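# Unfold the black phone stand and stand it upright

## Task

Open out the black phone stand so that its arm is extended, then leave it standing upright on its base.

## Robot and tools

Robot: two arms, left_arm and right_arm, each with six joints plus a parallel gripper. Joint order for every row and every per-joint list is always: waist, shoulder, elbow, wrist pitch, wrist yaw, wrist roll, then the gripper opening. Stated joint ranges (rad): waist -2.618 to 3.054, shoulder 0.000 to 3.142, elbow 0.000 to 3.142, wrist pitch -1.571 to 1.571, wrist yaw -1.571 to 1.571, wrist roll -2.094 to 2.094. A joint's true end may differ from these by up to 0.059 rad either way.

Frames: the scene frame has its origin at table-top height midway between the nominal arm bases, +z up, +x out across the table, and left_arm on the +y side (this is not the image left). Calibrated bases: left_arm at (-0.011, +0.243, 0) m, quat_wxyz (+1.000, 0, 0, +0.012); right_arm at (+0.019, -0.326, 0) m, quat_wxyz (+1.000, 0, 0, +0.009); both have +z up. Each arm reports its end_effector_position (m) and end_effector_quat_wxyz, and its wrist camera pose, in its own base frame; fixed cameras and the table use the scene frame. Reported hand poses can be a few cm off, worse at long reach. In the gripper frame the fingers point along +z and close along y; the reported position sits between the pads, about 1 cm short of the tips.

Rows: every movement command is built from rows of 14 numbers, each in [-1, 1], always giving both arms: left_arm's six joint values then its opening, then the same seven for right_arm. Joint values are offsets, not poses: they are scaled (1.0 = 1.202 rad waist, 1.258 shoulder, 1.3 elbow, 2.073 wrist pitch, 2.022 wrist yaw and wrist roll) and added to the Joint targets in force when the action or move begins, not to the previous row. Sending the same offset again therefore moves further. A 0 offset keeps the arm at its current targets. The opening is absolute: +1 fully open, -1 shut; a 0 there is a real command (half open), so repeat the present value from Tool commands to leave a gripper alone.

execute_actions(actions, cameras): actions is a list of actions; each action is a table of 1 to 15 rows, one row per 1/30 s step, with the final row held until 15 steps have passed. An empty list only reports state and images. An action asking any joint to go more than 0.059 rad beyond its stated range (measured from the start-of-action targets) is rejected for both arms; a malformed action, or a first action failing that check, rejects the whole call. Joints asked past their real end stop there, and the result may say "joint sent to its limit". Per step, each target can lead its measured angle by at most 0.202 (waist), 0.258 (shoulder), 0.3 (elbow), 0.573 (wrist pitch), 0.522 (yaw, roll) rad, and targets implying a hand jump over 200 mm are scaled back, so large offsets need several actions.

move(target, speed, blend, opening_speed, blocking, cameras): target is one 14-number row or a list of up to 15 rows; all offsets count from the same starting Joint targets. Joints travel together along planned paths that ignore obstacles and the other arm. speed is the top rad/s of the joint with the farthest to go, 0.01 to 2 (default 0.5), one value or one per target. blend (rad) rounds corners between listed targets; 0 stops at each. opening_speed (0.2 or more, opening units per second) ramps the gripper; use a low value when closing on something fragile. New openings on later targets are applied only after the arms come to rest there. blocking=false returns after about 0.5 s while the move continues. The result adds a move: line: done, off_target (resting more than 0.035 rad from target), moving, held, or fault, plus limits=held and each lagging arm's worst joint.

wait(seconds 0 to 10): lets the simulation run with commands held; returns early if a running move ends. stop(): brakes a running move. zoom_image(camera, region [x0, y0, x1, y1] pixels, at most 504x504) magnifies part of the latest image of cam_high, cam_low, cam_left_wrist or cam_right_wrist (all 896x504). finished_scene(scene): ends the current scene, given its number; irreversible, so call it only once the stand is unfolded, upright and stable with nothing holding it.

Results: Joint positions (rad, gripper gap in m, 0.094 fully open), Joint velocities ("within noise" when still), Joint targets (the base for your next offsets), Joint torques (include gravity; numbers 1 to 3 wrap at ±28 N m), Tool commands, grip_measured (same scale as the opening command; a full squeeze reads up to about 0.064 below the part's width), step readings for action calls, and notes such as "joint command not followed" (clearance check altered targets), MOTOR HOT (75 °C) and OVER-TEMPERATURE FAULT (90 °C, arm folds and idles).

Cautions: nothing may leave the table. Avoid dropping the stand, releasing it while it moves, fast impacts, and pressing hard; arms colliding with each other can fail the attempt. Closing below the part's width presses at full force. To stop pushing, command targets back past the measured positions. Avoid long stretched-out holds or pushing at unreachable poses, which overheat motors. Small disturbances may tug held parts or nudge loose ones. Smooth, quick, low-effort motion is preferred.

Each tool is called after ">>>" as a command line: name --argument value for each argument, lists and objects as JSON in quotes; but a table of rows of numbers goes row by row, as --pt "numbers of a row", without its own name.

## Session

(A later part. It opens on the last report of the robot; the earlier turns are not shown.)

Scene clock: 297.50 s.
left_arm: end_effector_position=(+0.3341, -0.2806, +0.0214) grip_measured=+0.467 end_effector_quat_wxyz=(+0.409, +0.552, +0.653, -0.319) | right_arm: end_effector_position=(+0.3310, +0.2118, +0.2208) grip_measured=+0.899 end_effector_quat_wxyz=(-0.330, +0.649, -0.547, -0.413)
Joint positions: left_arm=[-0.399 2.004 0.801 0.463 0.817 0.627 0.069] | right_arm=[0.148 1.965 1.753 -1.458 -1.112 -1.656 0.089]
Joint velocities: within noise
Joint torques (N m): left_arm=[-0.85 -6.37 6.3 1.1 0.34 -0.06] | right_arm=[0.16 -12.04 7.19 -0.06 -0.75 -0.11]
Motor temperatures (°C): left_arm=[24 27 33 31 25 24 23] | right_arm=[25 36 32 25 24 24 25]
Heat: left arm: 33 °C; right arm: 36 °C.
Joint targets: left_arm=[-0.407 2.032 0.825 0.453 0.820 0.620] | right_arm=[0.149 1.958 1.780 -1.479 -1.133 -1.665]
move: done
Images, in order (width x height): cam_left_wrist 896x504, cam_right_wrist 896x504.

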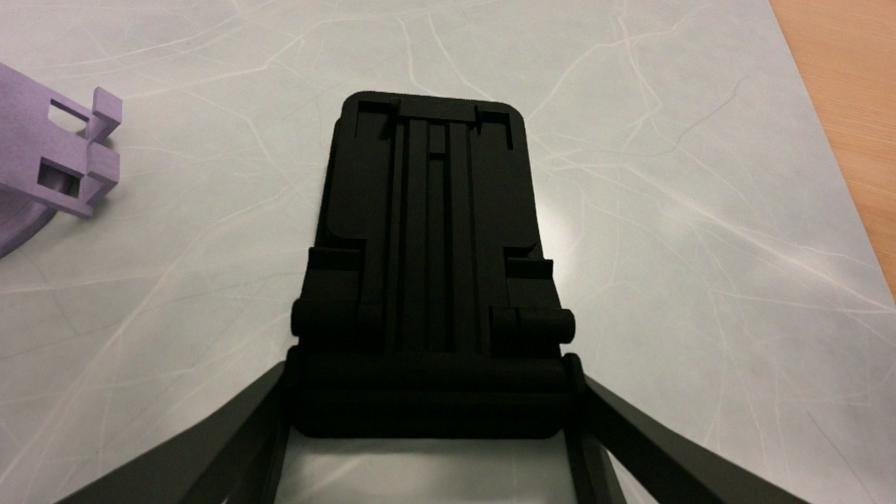

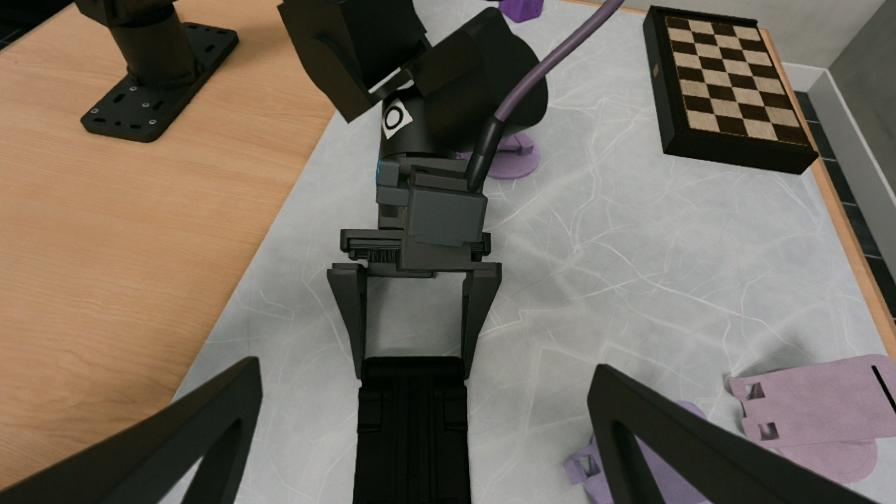

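>>> execute_actions --actions '[]' --cameras '["cam_low","cam_high","cam_right_wrist"]'

>>> zoom_image --camera "cam_low" --region '[370, 240, 470, 310]'

>>> zoom_image --camera "cam_high" --region '[450, 180, 530, 240]'

Scene clock: 345.20 s.
left_arm: end_effector_position=(+0.3341, -0.2806, +0.0214) grip_measured=+0.467 end_effector_quat_wxyz=(+0.409, +0.552, +0.653, -0.319) | right_arm: end_effector_position=(+0.3310, +0.2118, +0.2208) grip_measured=+0.899 end_effector_quat_wxyz=(-0.330, +0.649, -0.547, -0.413)
Joint positions: left_arm=[-0.399 2.004 0.801 0.463 0.817 0.627 0.069] | right_arm=[0.148 1.965 1.753 -1.458 -1.112 -1.656 0.089]
Joint velocities: within noise
Joint torques (N m): left_arm=[-0.84 -6.31 6.35 1.08 0.34 -0.06] | right_arm=[0.18 -12.03 7.2 -0.11 -0.74 -0.09]
Motor temperatures (°C): left_arm=[24 27 35 31 25 24 25] | right_arm=[25 37 33 25 24 24 25]
Heat: left arm: 35 °C; right arm: 37 °C.
Joint targets: left_arm=[-0.407 2.032 0.825 0.453 0.820 0.620] | right_arm=[0.149 1.958 1.780 -1.479 -1.133 -1.665]
Tool commands: left_gripper/opening=+0.2 right_gripper/opening=+0.9
Images, in order (width x height): cam_high 896x504, cam_low 896x504, cam_right_wrist 896x504.

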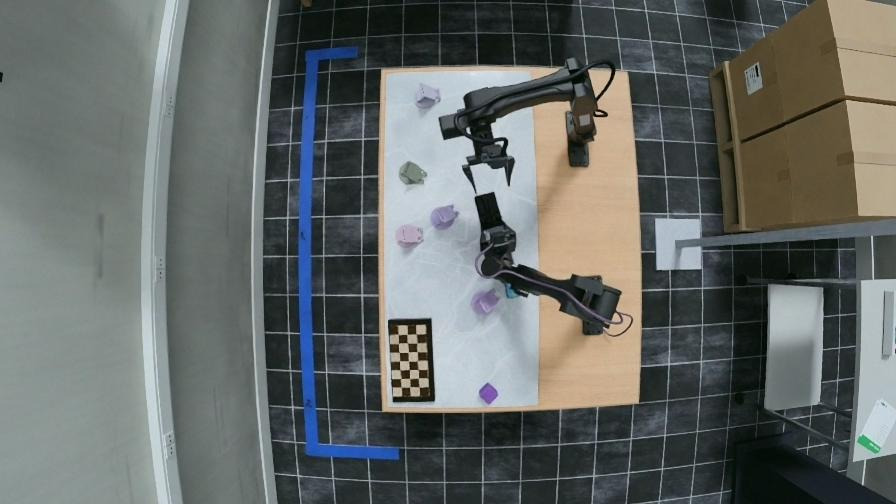

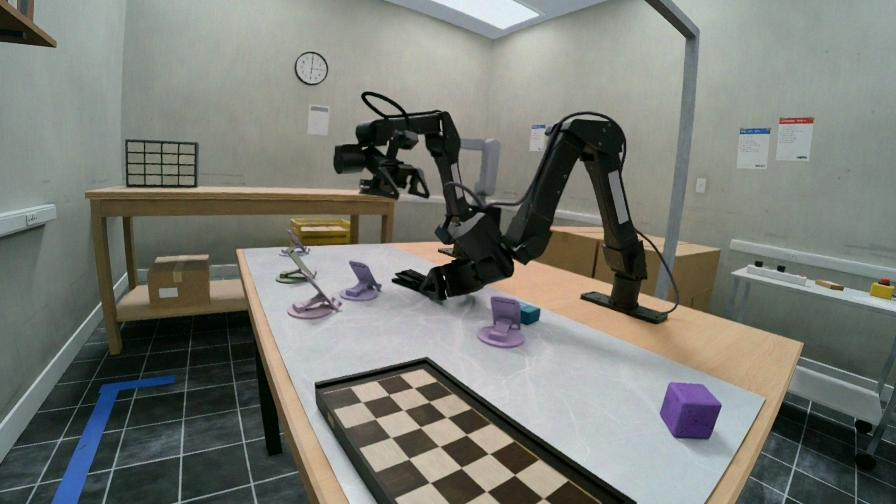

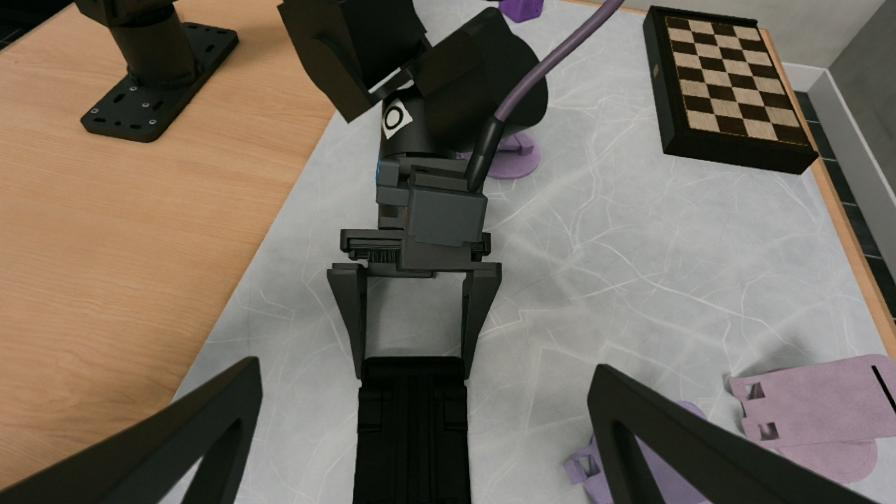

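Scaled by 5.040.

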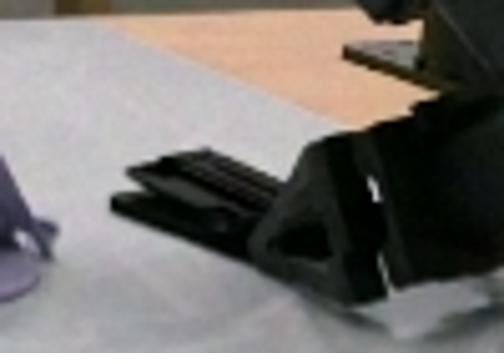

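Scaled by 6.300.

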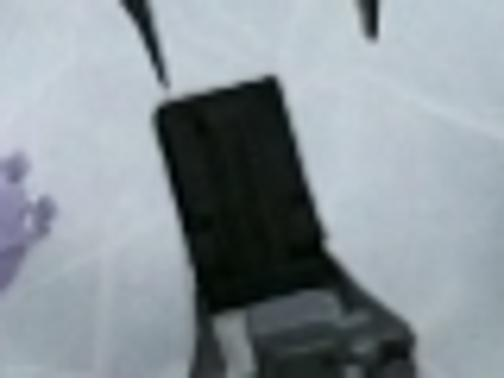

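>>> move --target '[0,0,0,0,0,0,0.2, -0.124,0.2393,-0.255,0.154,0.0175,-0.153,0.9]' --speed 0.3

>>> zoom_image --camera "cam_right_wrist" --region '[250, 200, 600, 504]'

Scene clock: 439.27 s.
left_arm: end_effector_position=(+0.3341, -0.2806, +0.0214) grip_measured=+0.467 end_effector_quat_wxyz=(+0.409, +0.552, +0.653, -0.319) | right_arm: end_effector_position=(+0.3411, +0.1602, +0.0519) grip_measured=+0.899 end_effector_quat_wxyz=(-0.328, +0.645, -0.548, -0.420)
Joint positions: left_arm=[-0.399 2.004 0.801 0.463 0.817 0.627 0.069] | right_arm=[0.005 2.245 1.459 -1.174 -1.085 -1.965 0.089]
Joint velocities: within noise
Joint torques (N m): left_arm=[-0.83 -6.38 6.34 1.09 0.36 -0.06] | right_arm=[-0.39 -11.28 3.29 -0.09 -0.58 -0.16]
Motor temperatures (°C): left_arm=[24 27 35 31 25 24 26] | right_arm=[25 38 33 25 24 24 24]
Heat: left arm: 35 °C; right arm: 38 °C.
Joint targets: left_arm=[-0.407 2.032 0.825 0.453 0.820 0.620] | right_arm=[0.000 2.259 1.449 -1.160 -1.098 -1.974]
move: done

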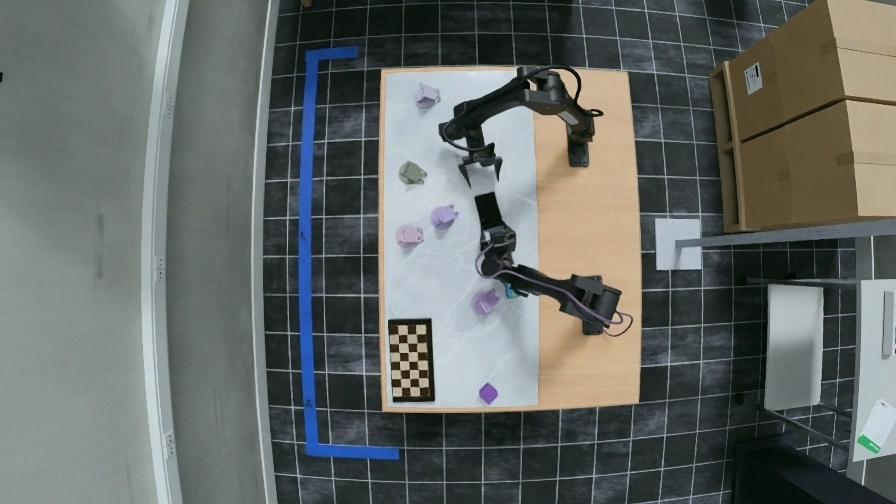

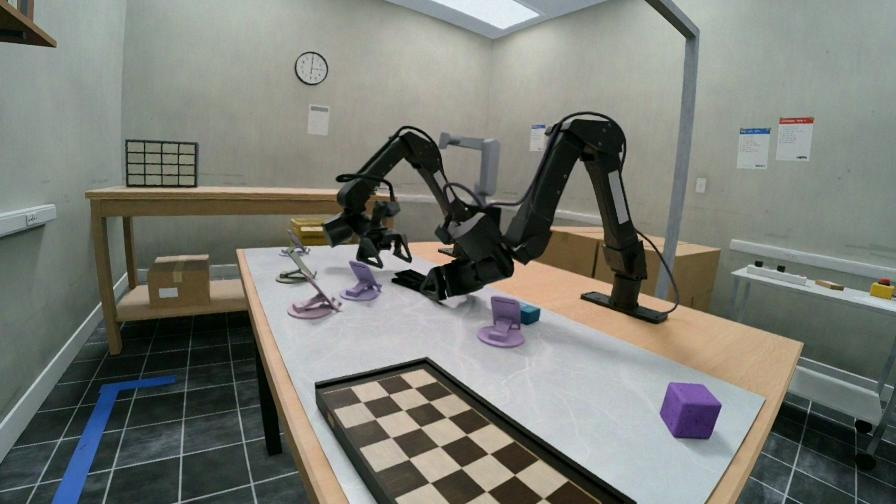

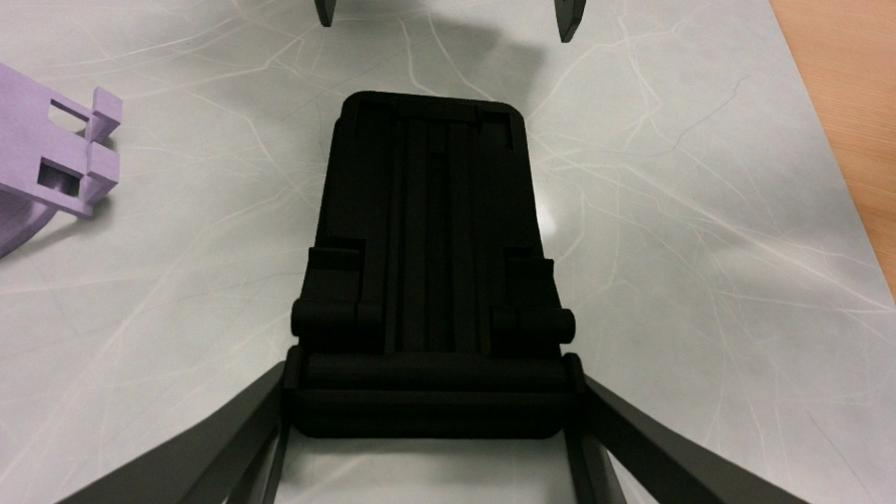

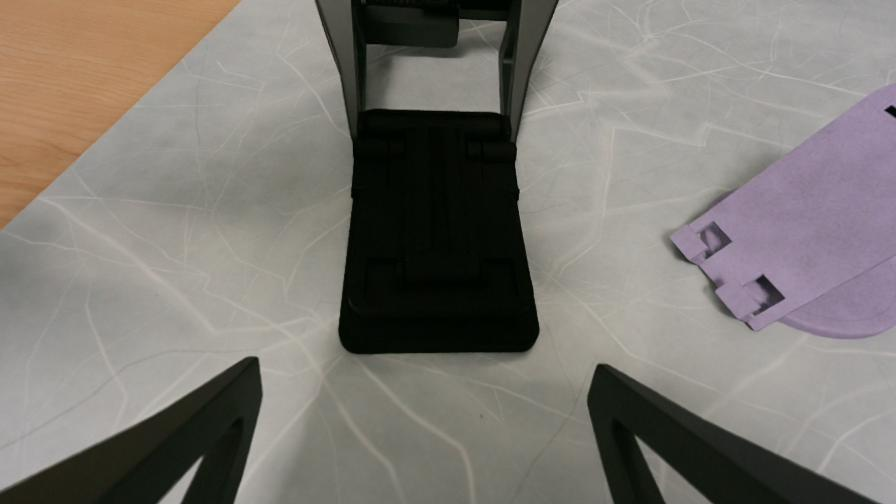

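Scaled by 1.440.

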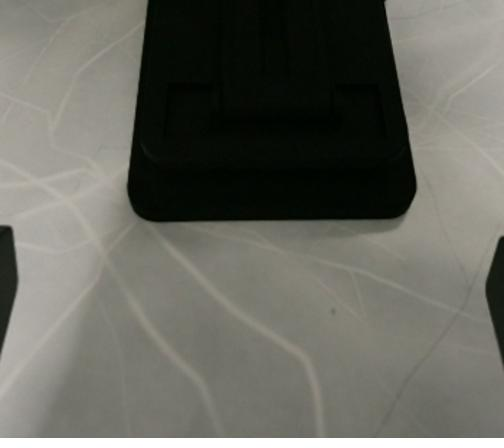

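>>> zoom_image --camera "cam_right_wrist" --region '[320, 220, 560, 370]'

>>> zoom_image --camera "cam_low" --region '[380, 255, 450, 300]'

Scaled by 2.100.

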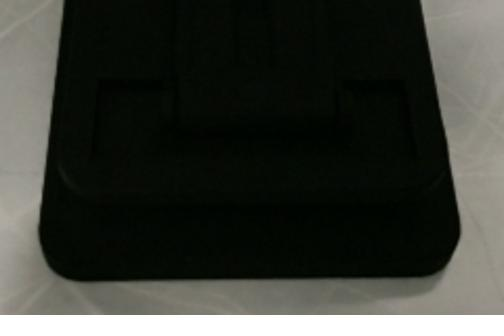

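Scaled by 7.200.

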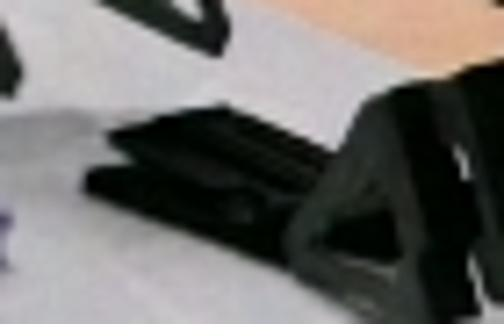

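>>> move --target '[0,0,0,0,0,0,0.2, 0.0645,0.001,-0.0723,0.1225,-0.018,0.086,0.9]' --speed 0.15 --cameras '["cam_right_wrist"]'

Scene clock: 501.57 s.
left_arm: end_effector_position=(+0.3341, -0.2806, +0.0214) grip_measured=+0.467 end_effector_quat_wxyz=(+0.409, +0.552, +0.653, -0.319) | right_arm: end_effector_position=(+0.3429, +0.1850, +0.0300) grip_measured=+0.899 end_effector_quat_wxyz=(-0.341, +0.647, -0.545, -0.410)
Joint positions: left_arm=[-0.399 2.004 0.801 0.463 0.817 0.627 0.069] | right_arm=[0.069 2.245 1.37 -0.918 -1.112 -1.81 0.089]
Joint velocities: within noise
Joint torques (N m): left_arm=[-0.83 -6.32 6.31 1.09 0.33 -0.06] | right_arm=[0.51 -11.19 2.47 0.05 -0.74 0.08]
Motor temperatures (°C): left_arm=[24 27 35 31 25 24 26] | right_arm=[25 40 29 25 24 24 24]
Heat: left arm: 35 °C; right arm: 40 °C.
Joint targets: left_arm=[-0.407 2.032 0.825 0.453 0.820 0.620] | right_arm=[0.077 2.260 1.355 -0.906 -1.134 -1.800]
move: done
Images, in order (width x height): cam_right_wrist 896x504.

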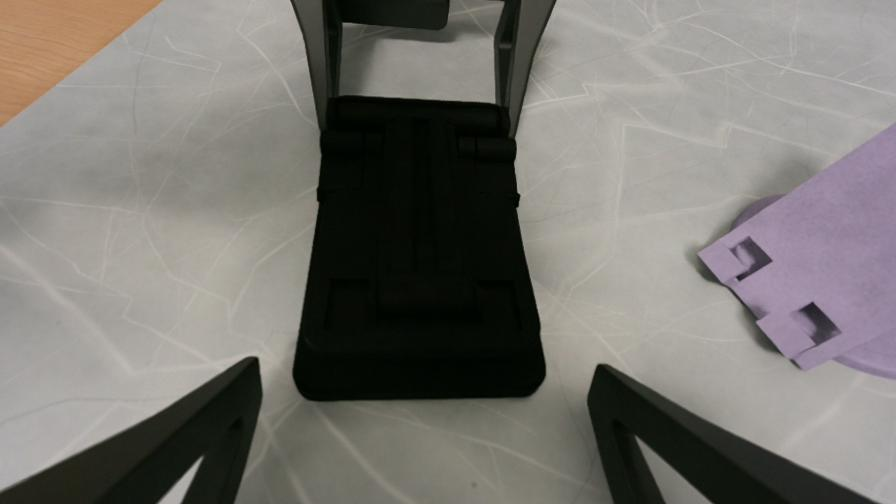

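>>> move --target '[0,0,0,0,0,0,0.2, 0.034,-0.012,-0.031,0.051,-0.003,0.0445,0.9]' --speed 0.06 --cameras '["cam_right_wrist"]'

Scene clock: 513.10 s.
left_arm: end_effector_position=(+0.3341, -0.2806, +0.0214) grip_measured=+0.467 end_effector_quat_wxyz=(+0.409, +0.552, +0.653, -0.319) | right_arm: end_effector_position=(+0.3417, +0.1995, +0.0257) grip_measured=+0.899 end_effector_quat_wxyz=(-0.347, +0.640, -0.544, -0.418)
Joint positions: left_arm=[-0.399 2.004 0.801 0.463 0.817 0.627 0.069] | right_arm=[0.103 2.245 1.335 -0.812 -1.143 -1.727 0.089]
Joint velocities: within noise
Joint torques (N m): left_arm=[-0.84 -6.32 6.31 1.09 0.35 -0.07] | right_arm=[1.02 -12.52 2.3 0.14 -0.46 0.18]
Motor temperatures (°C): left_arm=[24 27 35 31 25 24 26] | right_arm=[25 40 29 25 24 24 24]
Heat: left arm: 35 °C; right arm: 40 °C.
Joint targets: left_arm=[-0.407 2.032 0.825 0.453 0.820 0.620] | right_arm=[0.118 2.245 1.314 -0.800 -1.140 -1.710]
move: done
Images, in order (width x height): cam_right_wrist 896x504.

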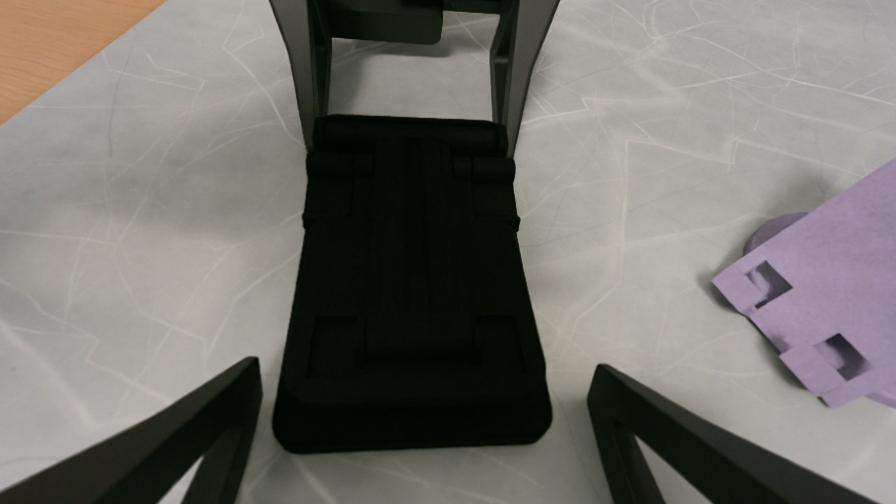

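>>> move --target '[0,0,0,0,0,0,0.2, 0,0,0,-0.0217,0,0,0.9]' --speed 0.06 --cameras '["cam_right_wrist"]'

Scene clock: 518.90 s.
left_arm: end_effector_position=(+0.3341, -0.2806, +0.0214) grip_measured=+0.467 end_effector_quat_wxyz=(+0.409, +0.552, +0.653, -0.319) | right_arm: end_effector_position=(+0.3415, +0.1995, +0.0258) grip_measured=+0.899 end_effector_quat_wxyz=(-0.347, +0.639, -0.544, -0.418)
Joint positions: left_arm=[-0.399 2.004 0.801 0.463 0.817 0.627 0.069] | right_arm=[0.103 2.245 1.335 -0.814 -1.144 -1.726 0.089]
Joint velocities: within noise
Joint torques (N m): left_arm=[-0.84 -6.34 6.35 1.1 0.36 -0.06] | right_arm=[1.1 -12.25 2.4 -0.24 -0.48 0.18]
Motor temperatures (°C): left_arm=[24 27 35 31 25 24 26] | right_arm=[25 41 29 25 24 24 24]
Heat: left arm: 35 °C; right arm: 41 °C.
Joint targets: left_arm=[-0.407 2.032 0.825 0.453 0.820 0.620] | right_arm=[0.118 2.245 1.315 -0.845 -1.140 -1.710]
move: done
Images, in order (width x height): cam_right_wrist 896x504.

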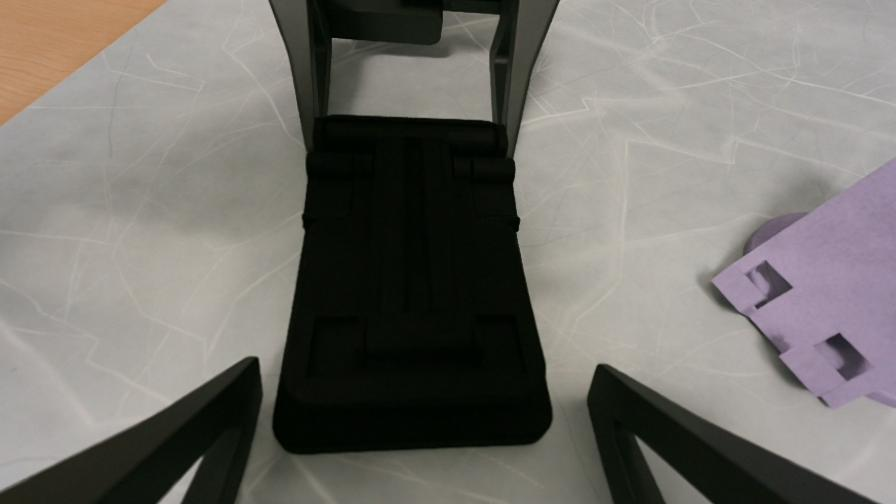

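>>> move --target '[0,0,0,0,0,0,0.2, 0,0,0,-0.016,0,0,0.9]' --speed 0.06 --cameras '["cam_right_wrist"]'

Scene clock: 521.90 s.
left_arm: end_effector_position=(+0.3341, -0.2806, +0.0214) grip_measured=+0.467 end_effector_quat_wxyz=(+0.409, +0.552, +0.653, -0.319) | right_arm: end_effector_position=(+0.3375, +0.1995, +0.0270) grip_measured=+0.899 end_effector_quat_wxyz=(-0.339, +0.633, -0.549, -0.427)
Joint positions: left_arm=[-0.399 2.004 0.801 0.463 0.817 0.627 0.069] | right_arm=[0.104 2.245 1.335 -0.842 -1.147 -1.726 0.089]
Joint velocities: within noise
Joint torques (N m): left_arm=[-0.88 -6.39 6.34 1.11 0.33 -0.07] | right_arm=[1.1 -12.12 2.41 -0.3 -0.46 0.17]
Motor temperatures (°C): left_arm=[24 27 35 31 25 24 26] | right_arm=[25 41 29 25 24 24 24]
Heat: left arm: 35 °C; right arm: 41 °C.
Joint targets: left_arm=[-0.407 2.032 0.825 0.453 0.820 0.620] | right_arm=[0.118 2.245 1.315 -0.878 -1.140 -1.710]
move: off_target (right_arm); right_arm: the wrist pitch is farthest, 0.036 rad from its target
Images, in order (width x height): cam_right_wrist 896x504.

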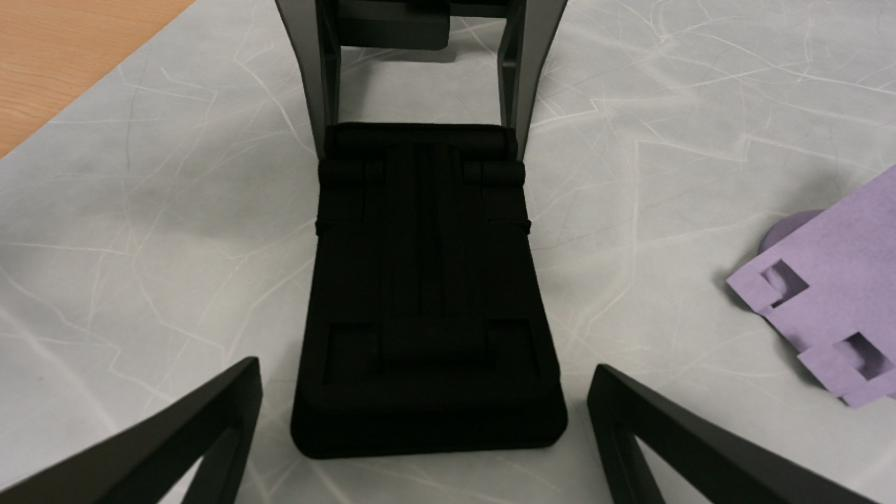

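>>> move --target '[0,0,0,0,0,0,0.2, 0,0.0165,0,0.008,0,-0.01,0.9]' --speed 0.05 --cameras '["cam_right_wrist"]'

Scene clock: 527.60 s.
left_arm: end_effector_position=(+0.3341, -0.2806, +0.0214) grip_measured=+0.467 end_effector_quat_wxyz=(+0.409, +0.552, +0.653, -0.319) | right_arm: end_effector_position=(+0.3373, +0.1996, +0.0270) grip_measured=+0.899 end_effector_quat_wxyz=(-0.339, +0.633, -0.549, -0.427)
Joint positions: left_arm=[-0.399 2.004 0.801 0.463 0.817 0.627 0.069] | right_arm=[0.104 2.245 1.335 -0.843 -1.147 -1.727 0.089]
Joint velocities: within noise
Joint torques (N m): left_arm=[-0.84 -6.28 6.24 1.08 0.35 -0.06] | right_arm=[1.17 -10.58 2.44 -0.22 -0.47 -0.07]
Motor temperatures (°C): left_arm=[24 27 35 31 25 24 26] | right_arm=[25 41 28 25 24 24 24]
Heat: left arm: 35 °C; right arm: 41 °C.
Joint targets: left_arm=[-0.407 2.032 0.825 0.453 0.820 0.620] | right_arm=[0.118 2.266 1.315 -0.862 -1.140 -1.730]
move: done
Images, in order (width x height): cam_right_wrist 896x504.

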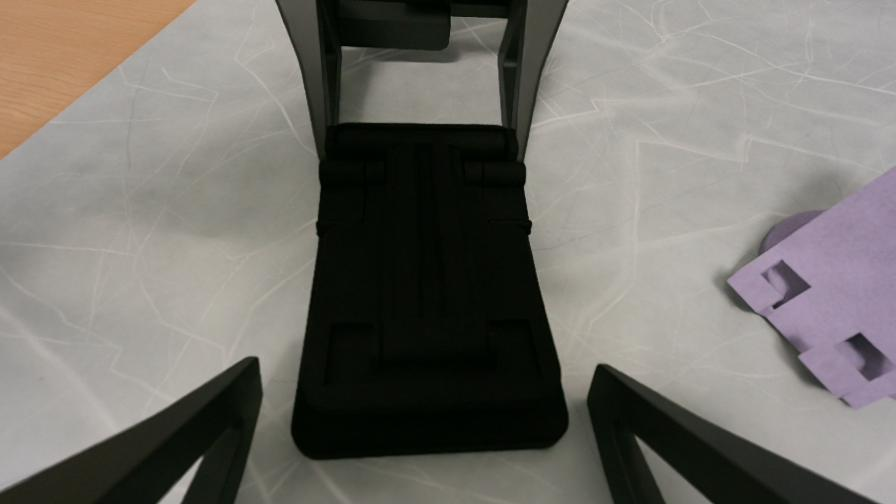

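Slightly more.

>>> move --target '[0,0,0,0,0,0,0.2, 0,0.012,0,0,0,0,0.9]' --speed 0.05 --cameras '[]'

Scene clock: 529.67 s.
left_arm: end_effector_position=(+0.3341, -0.2806, +0.0214) grip_measured=+0.467 end_effector_quat_wxyz=(+0.409, +0.552, +0.653, -0.319) | right_arm: end_effector_position=(+0.3373, +0.1996, +0.0270) grip_measured=+0.899 end_effector_quat_wxyz=(-0.339, +0.633, -0.549, -0.427)
Joint positions: left_arm=[-0.399 2.004 0.801 0.463 0.817 0.627 0.069] | right_arm=[0.104 2.245 1.335 -0.843 -1.147 -1.727 0.089]
Joint velocities: within noise
Joint torques (N m): left_arm=[-0.87 -6.35 6.31 1.09 0.35 -0.05] | right_arm=[1.13 -9.37 2.39 -0.21 -0.46 -0.06]
Motor temperatures (°C): left_arm=[24 27 35 31 25 24 26] | right_arm=[25 41 28 25 24 24 24]
Heat: left arm: 35 °C; right arm: 41 °C.
Joint targets: left_arm=[-0.407 2.032 0.825 0.453 0.820 0.620] | right_arm=[0.118 2.281 1.315 -0.862 -1.140 -1.730]
move: off_target (right_arm); right_arm: the shoulder is farthest, 0.036 rad from its target
No camera images: "cameras" was empty.

>>> move --target '[0,0,0,0,0,0,0.2, 0,0.006,0,0,0,0,0.9]' --speed 0.05 --cameras '[]'

Scene clock: 532.73 s.
left_arm: end_effector_position=(+0.3341, -0.2806, +0.0214) grip_measured=+0.467 end_effector_quat_wxyz=(+0.409, +0.552, +0.653, -0.319) | right_arm: end_effector_position=(+0.3370, +0.2003, +0.0267) grip_measured=+0.899 end_effector_quat_wxyz=(-0.341, +0.631, -0.547, -0.431)
Joint positions: left_arm=[-0.399 2.004 0.801 0.463 0.817 0.627 0.069] | right_arm=[0.104 2.25 1.335 -0.843 -1.156 -1.731 0.089]
Joint velocities: within noise
Joint torques (N m): left_arm=[-0.87 -6.34 6.31 1.09 0.35 -0.07] | right_arm=[0.98 -9.02 2.35 -0.16 -0.34 0]
Motor temperatures (°C): left_arm=[24 27 35 31 25 24 26] | right_arm=[25 40 28 25 24 24 24]
Heat: left arm: 35 °C; right arm: 40 °C.
Joint targets: left_arm=[-0.407 2.032 0.825 0.453 0.820 0.620] | right_arm=[0.118 2.289 1.315 -0.862 -1.140 -1.730]
move: off_target (right_arm); right_arm: the shoulder is farthest, 0.038 rad from its target
No camera images: "cameras" was empty.

>>> move --target '[0,0,0,0,0,0,0.2, 0,-0.008,0,0,0,0,0.5]' --speed 0.05 --opening_speed 0.3 --cameras '["cam_right_wrist"]'

Scene clock: 536.47 s.
left_arm: end_effector_position=(+0.3339, -0.2807, +0.0216) grip_measured=+0.467 end_effector_quat_wxyz=(+0.409, +0.552, +0.653, -0.319) | right_arm: end_effector_position=(+0.3366, +0.2009, +0.0265) grip_measured=+0.503 end_effector_quat_wxyz=(-0.341, +0.632, -0.547, -0.431)
Joint positions: left_arm=[-0.399 2.004 0.801 0.463 0.818 0.627 0.069] | right_arm=[0.106 2.25 1.335 -0.843 -1.155 -1.731 0.071]
Joint velocities: left_arm=[within noise] | right_arm=[-0.002 -0.012 -0.022 0.037 0.007 0.007 0.009]
Joint torques (N m): left_arm=[-0.87 -6.35 6.31 1.08 0.3 -0.08] | right_arm=[0.99 -10.06 2.47 -0.18 -0.4 0]
Motor temperatures (°C): left_arm=[24 27 35 31 25 24 26] | right_arm=[25 40 28 25 24 24 24]
Heat: left arm: 35 °C; right arm: 40 °C.
Joint targets: left_arm=[-0.407 2.032 0.825 0.453 0.820 0.619] | right_arm=[0.118 2.279 1.315 -0.862 -1.140 -1.730]
move: done
Images, in order (width x height): cam_right_wrist 896x504.

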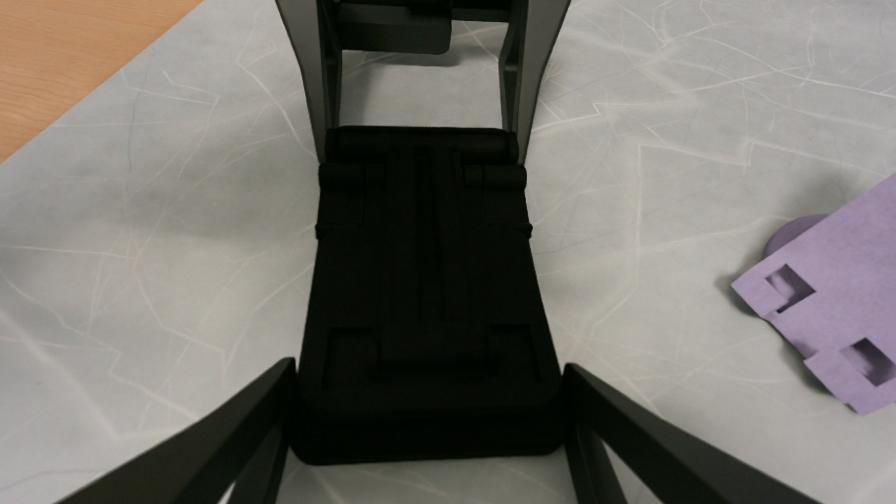

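>>> move --target '[0,0,0,0,0,0,0.2, 0,0,0,0,0,0,0.2]' --speed 0.05 --opening_speed 0.3 --cameras '["cam_right_wrist","cam_left_wrist"]'

>>> zoom_image --camera "cam_right_wrist" --region '[240, 300, 620, 504]'

Scene clock: 540.13 s.
left_arm: end_effector_position=(+0.3338, -0.2807, +0.0216) grip_measured=+0.467 end_effector_quat_wxyz=(+0.409, +0.552, +0.652, -0.319) | right_arm: end_effector_position=(+0.3366, +0.2009, +0.0265) grip_measured=+0.484 end_effector_quat_wxyz=(-0.341, +0.632, -0.547, -0.431)
Joint positions: left_arm=[-0.399 2.004 0.801 0.463 0.819 0.628 0.069] | right_arm=[0.106 2.25 1.335 -0.843 -1.155 -1.731 0.07]
Joint velocities: within noise
Joint torques (N m): left_arm=[-0.84 -6.34 6.34 1.09 0.32 -0.08] | right_arm=[0.81 -9.78 2.35 -0.19 -0.42 -0.02]
Motor temperatures (°C): left_arm=[24 27 35 31 25 24 26] | right_arm=[25 40 28 25 24 24 24]
Heat: left arm: 35 °C; right arm: 40 °C.
Joint targets: left_arm=[-0.407 2.032 0.825 0.453 0.820 0.620] | right_arm=[0.118 2.279 1.315 -0.862 -1.140 -1.730]
move: done
Images, in order (width x height): cam_left_wrist 896x504, cam_right_wrist 896x504.

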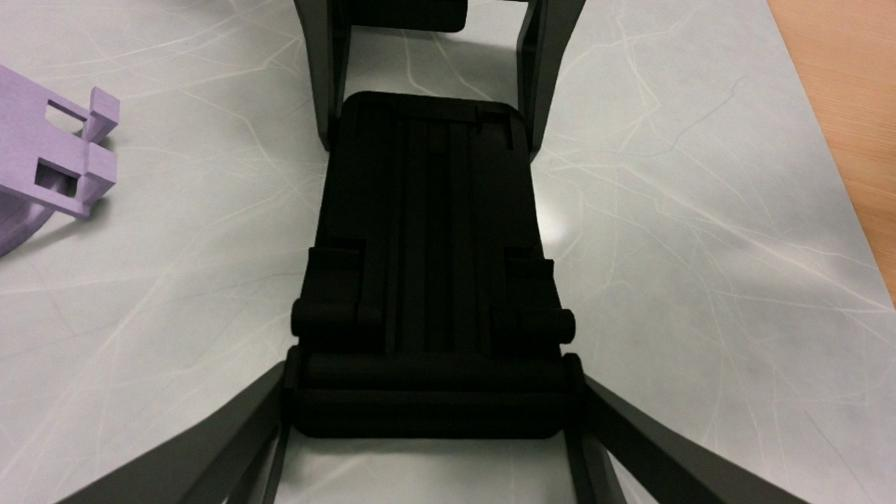

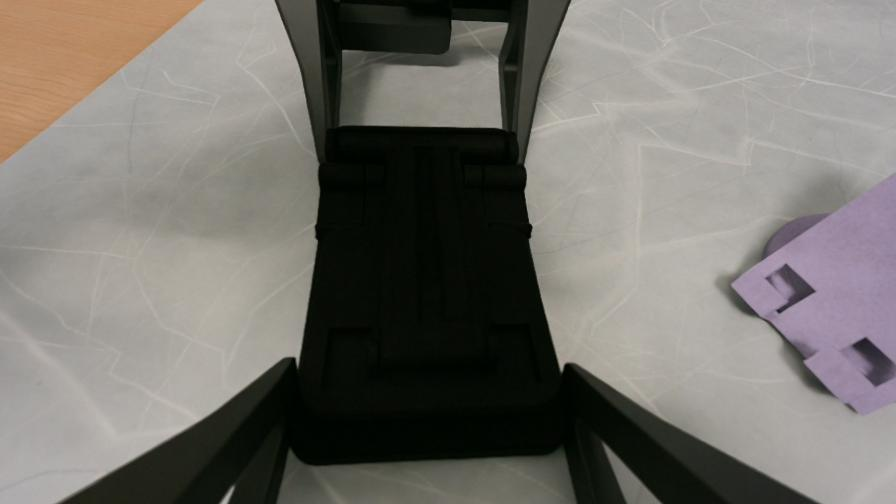

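Scaled by 1.326.

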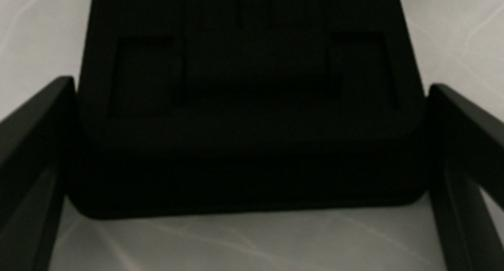

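>>> move --target '[0,0,0,0,0,0,0.85, 0,0,0,0,0,0,0.2]' --speed 0.05 --opening_speed 0.4 --cameras '["cam_left_wrist"]'

Scene clock: 588.10 s.
left_arm: end_effector_position=(+0.3332, -0.2814, +0.0216) grip_measured=+0.848 end_effector_quat_wxyz=(+0.409, +0.553, +0.652, -0.320) | right_arm: end_effector_position=(+0.3366, +0.2009, +0.0265) grip_measured=+0.483 end_effector_quat_wxyz=(-0.341, +0.632, -0.547, -0.431)
Joint positions: left_arm=[-0.401 2.004 0.801 0.463 0.819 0.627 0.087] | right_arm=[0.106 2.25 1.335 -0.843 -1.155 -1.731 0.07]
Joint velocities: within noise
Joint torques (N m): left_arm=[-0.65 -6.34 6.3 1.08 0.32 -0.06] | right_arm=[0.85 -9.98 2.24 -0.22 -0.35 0]
Motor temperatures (°C): left_arm=[24 28 36 31 25 24 26] | right_arm=[25 40 28 25 24 24 26]
Heat: left arm: 36 °C; right arm: 40 °C.
Joint targets: left_arm=[-0.407 2.032 0.825 0.453 0.820 0.620] | right_arm=[0.118 2.279 1.315 -0.862 -1.140 -1.730]
move: done
Images, in order (width x height): cam_left_wrist 896x504.

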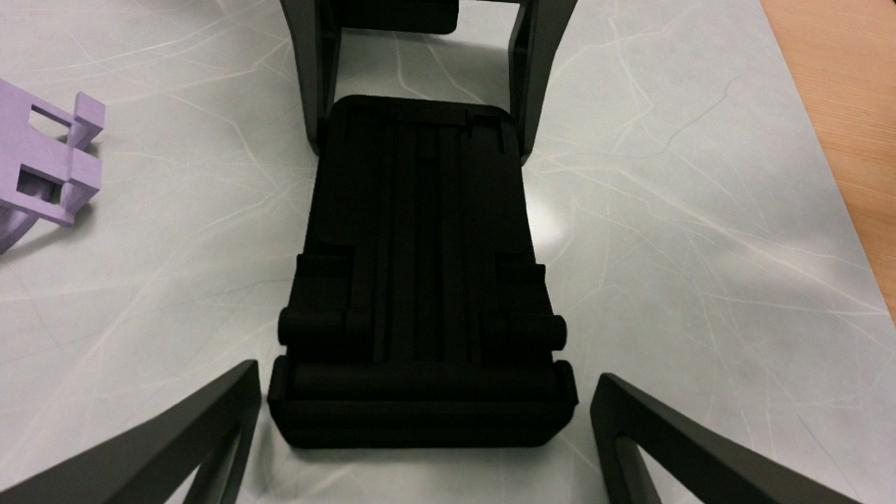

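>>> move --pt "-0.006 -0.184 0.123 -0.25 -0.042 0.057 0.85 0 0 0 0 0 0 0.2" --pt "-0.2146 0.022 0.664 -0.604 -0.242 0.03 0.75 0 0 0 0 0 0 0.2" --speed '[0.2,0.35]'

Scene clock: 598.43 s.
left_arm: end_effector_position=(+0.3427, -0.3376, +0.0945) grip_measured=+0.752 end_effector_quat_wxyz=(+0.190, +0.628, +0.738, -0.157) | right_arm: end_effector_position=(+0.3366, +0.2009, +0.0265) grip_measured=+0.483 end_effector_quat_wxyz=(-0.341, +0.632, -0.547, -0.431)
Joint positions: left_arm=[-0.661 2.038 1.645 -0.794 0.325 0.685 0.082] | right_arm=[0.106 2.25 1.335 -0.843 -1.155 -1.731 0.07]
Joint velocities: within noise
Joint torques (N m): left_arm=[-0.32 -8.96 9.7 0.68 0.24 -0.04] | right_arm=[0.88 -10.15 2.4 -0.2 -0.32 0.01]
Motor temperatures (°C): left_arm=[24 29 36 31 25 24 26] | right_arm=[25 40 28 25 24 24 26]
Heat: left arm: 36 °C; right arm: 40 °C.
Joint targets: left_arm=[-0.665 2.060 1.688 -0.799 0.330 0.680] | right_arm=[0.118 2.279 1.315 -0.862 -1.140 -1.730]
move: off_target (left_arm); target 2's new numbers were sent with left_arm's elbow 0.043 rad from that target; left_arm: the elbow is farthest, 0.043 rad from its target

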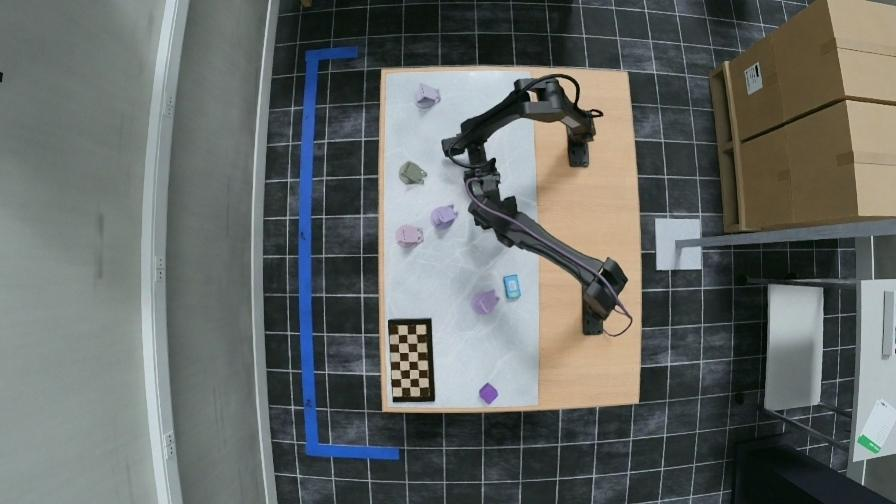

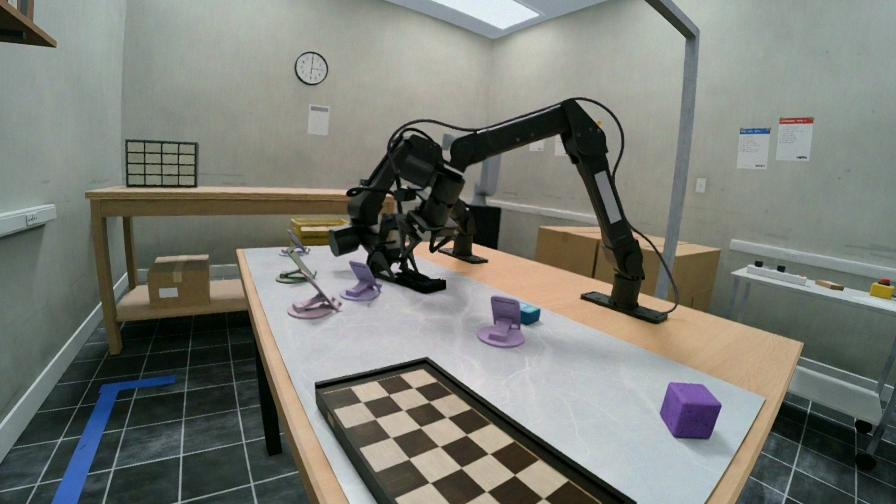

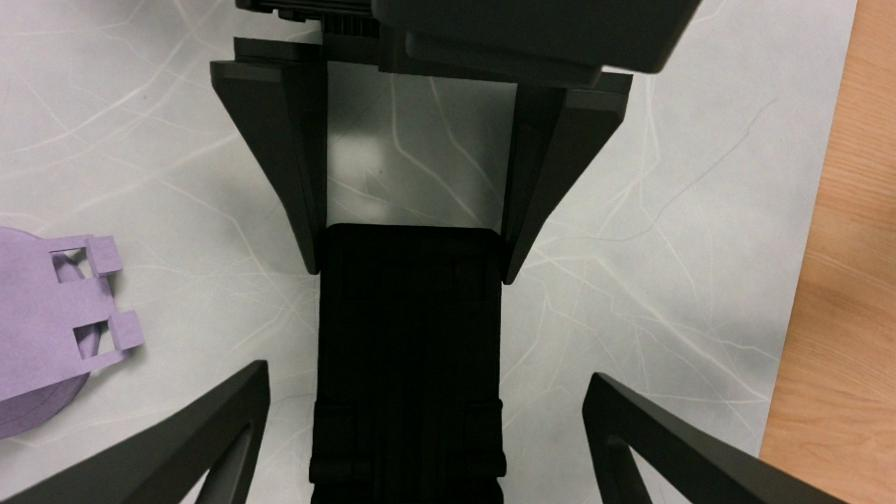

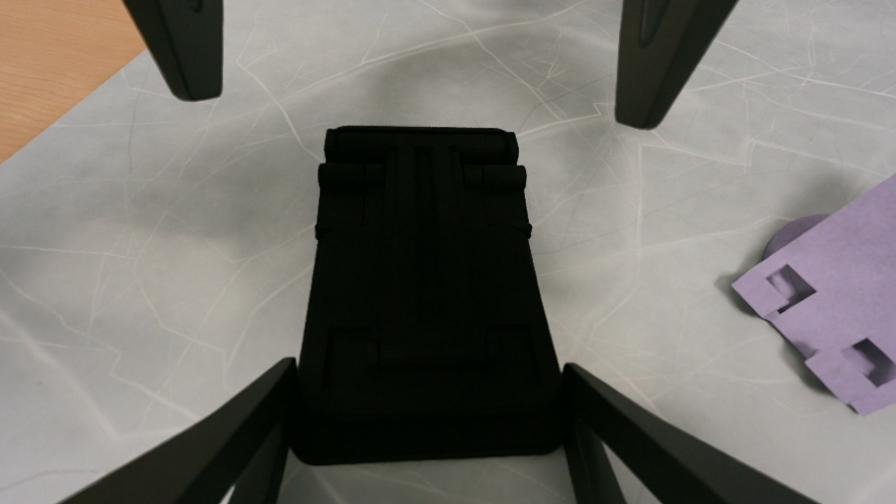

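>>> move --target '[0.006,0.0294,-0.1446,0.103,0.005,0,0.75, 0,0,0,0,0,0,0.2]' --speed 0.12 --cameras '["cam_left_wrist","cam_right_wrist"]'

Scene clock: 614.23 s.
left_arm: end_effector_position=(+0.3432, -0.3379, +0.0476) grip_measured=+0.752 end_effector_quat_wxyz=(+0.194, +0.628, +0.737, -0.156) | right_arm: end_effector_position=(+0.3366, +0.2009, +0.0265) grip_measured=+0.483 end_effector_quat_wxyz=(-0.341, +0.632, -0.547, -0.431)
Joint positions: left_arm=[-0.661 2.077 1.511 -0.612 0.325 0.684 0.082] | right_arm=[0.106 2.25 1.335 -0.843 -1.155 -1.731 0.07]
Joint velocities: within noise
Joint torques (N m): left_arm=[0.35 -9.35 5.27 0.98 0.35 -0.02] | right_arm=[0.95 -9.84 2.36 -0.19 -0.41 -0.04]
Motor temperatures (°C): left_arm=[24 29 35 30 25 24 26] | right_arm=[25 40 27 25 24 24 26]
Heat: left arm: 35 °C; right arm: 40 °C.
Joint targets: left_arm=[-0.658 2.097 1.500 -0.586 0.340 0.680] | right_arm=[0.118 2.279 1.315 -0.862 -1.140 -1.730]
move: done
Images, in order (width x height): cam_left_wrist 896x504, cam_right_wrist 896x504.

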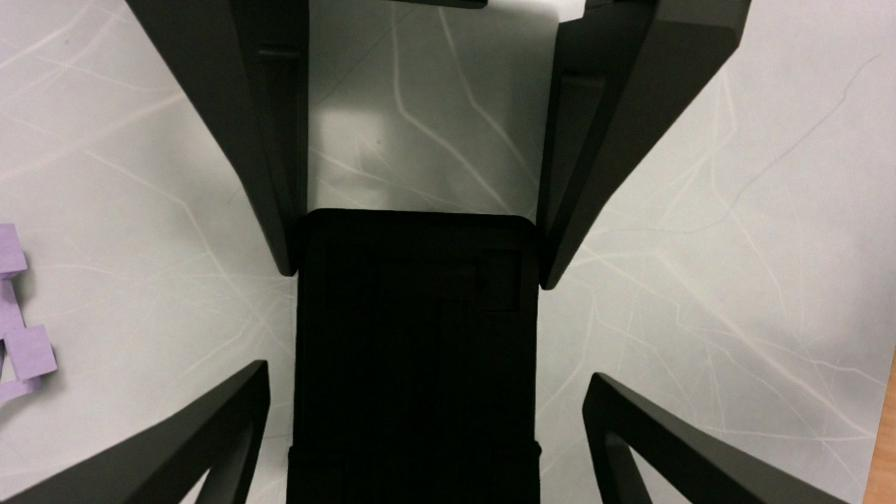

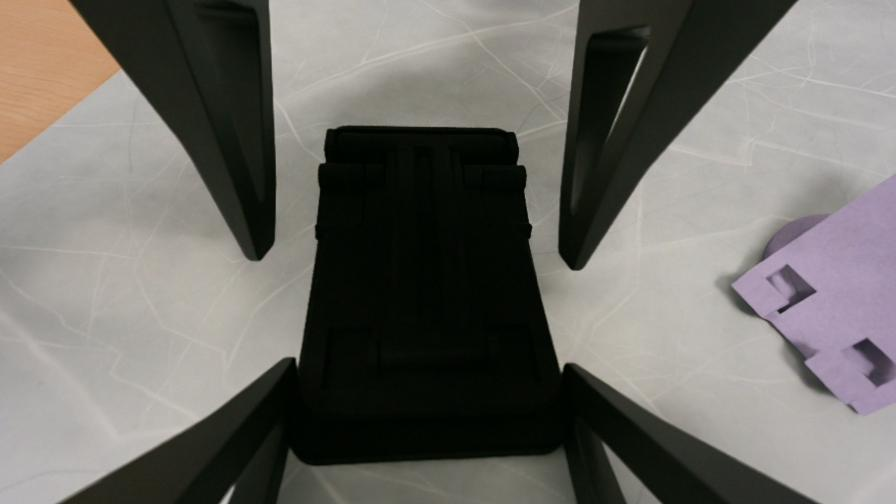

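>>> move --target '[0,0.0207,-0.0262,0.0396,0,0,0.75, 0,0,0,0,0,0,0.2]' --speed 0.06 --cameras '["cam_left_wrist","cam_right_wrist"]'

Scene clock: 623.97 s.
left_arm: end_effector_position=(+0.3476, -0.3414, +0.0335) grip_measured=+0.752 end_effector_quat_wxyz=(+0.206, +0.628, +0.734, -0.156) | right_arm: end_effector_position=(+0.3366, +0.2009, +0.0265) grip_measured=+0.483 end_effector_quat_wxyz=(-0.341, +0.632, -0.547, -0.431)
Joint positions: left_arm=[-0.661 2.101 1.478 -0.531 0.325 0.684 0.082] | right_arm=[0.106 2.25 1.335 -0.843 -1.155 -1.731 0.07]
Joint velocities: within noise
Joint torques (N m): left_arm=[0.34 -9.29 5.11 1.07 0.37 -0.03] | right_arm=[0.95 -9.99 2.28 -0.19 -0.36 -0.07]
Motor temperatures (°C): left_arm=[24 29 34 30 25 24 25] | right_arm=[25 40 27 25 24 24 26]
Heat: left arm: 34 °C; right arm: 40 °C.
Joint targets: left_arm=[-0.658 2.122 1.466 -0.504 0.340 0.680] | right_arm=[0.118 2.279 1.315 -0.862 -1.140 -1.730]
move: done
Images, in order (width x height): cam_left_wrist 896x504, cam_right_wrist 896x504.

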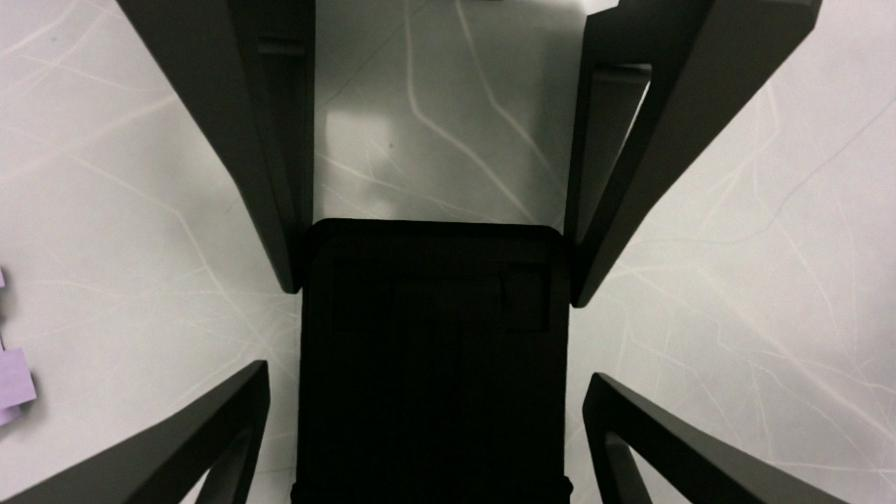

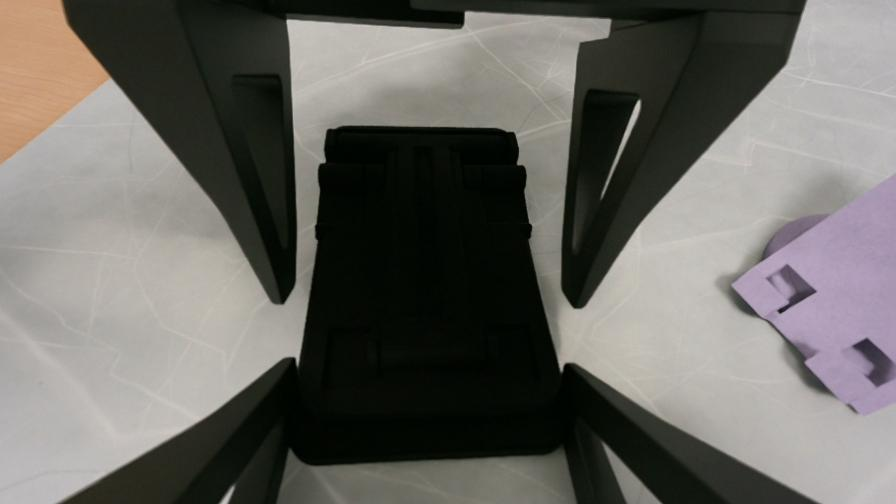

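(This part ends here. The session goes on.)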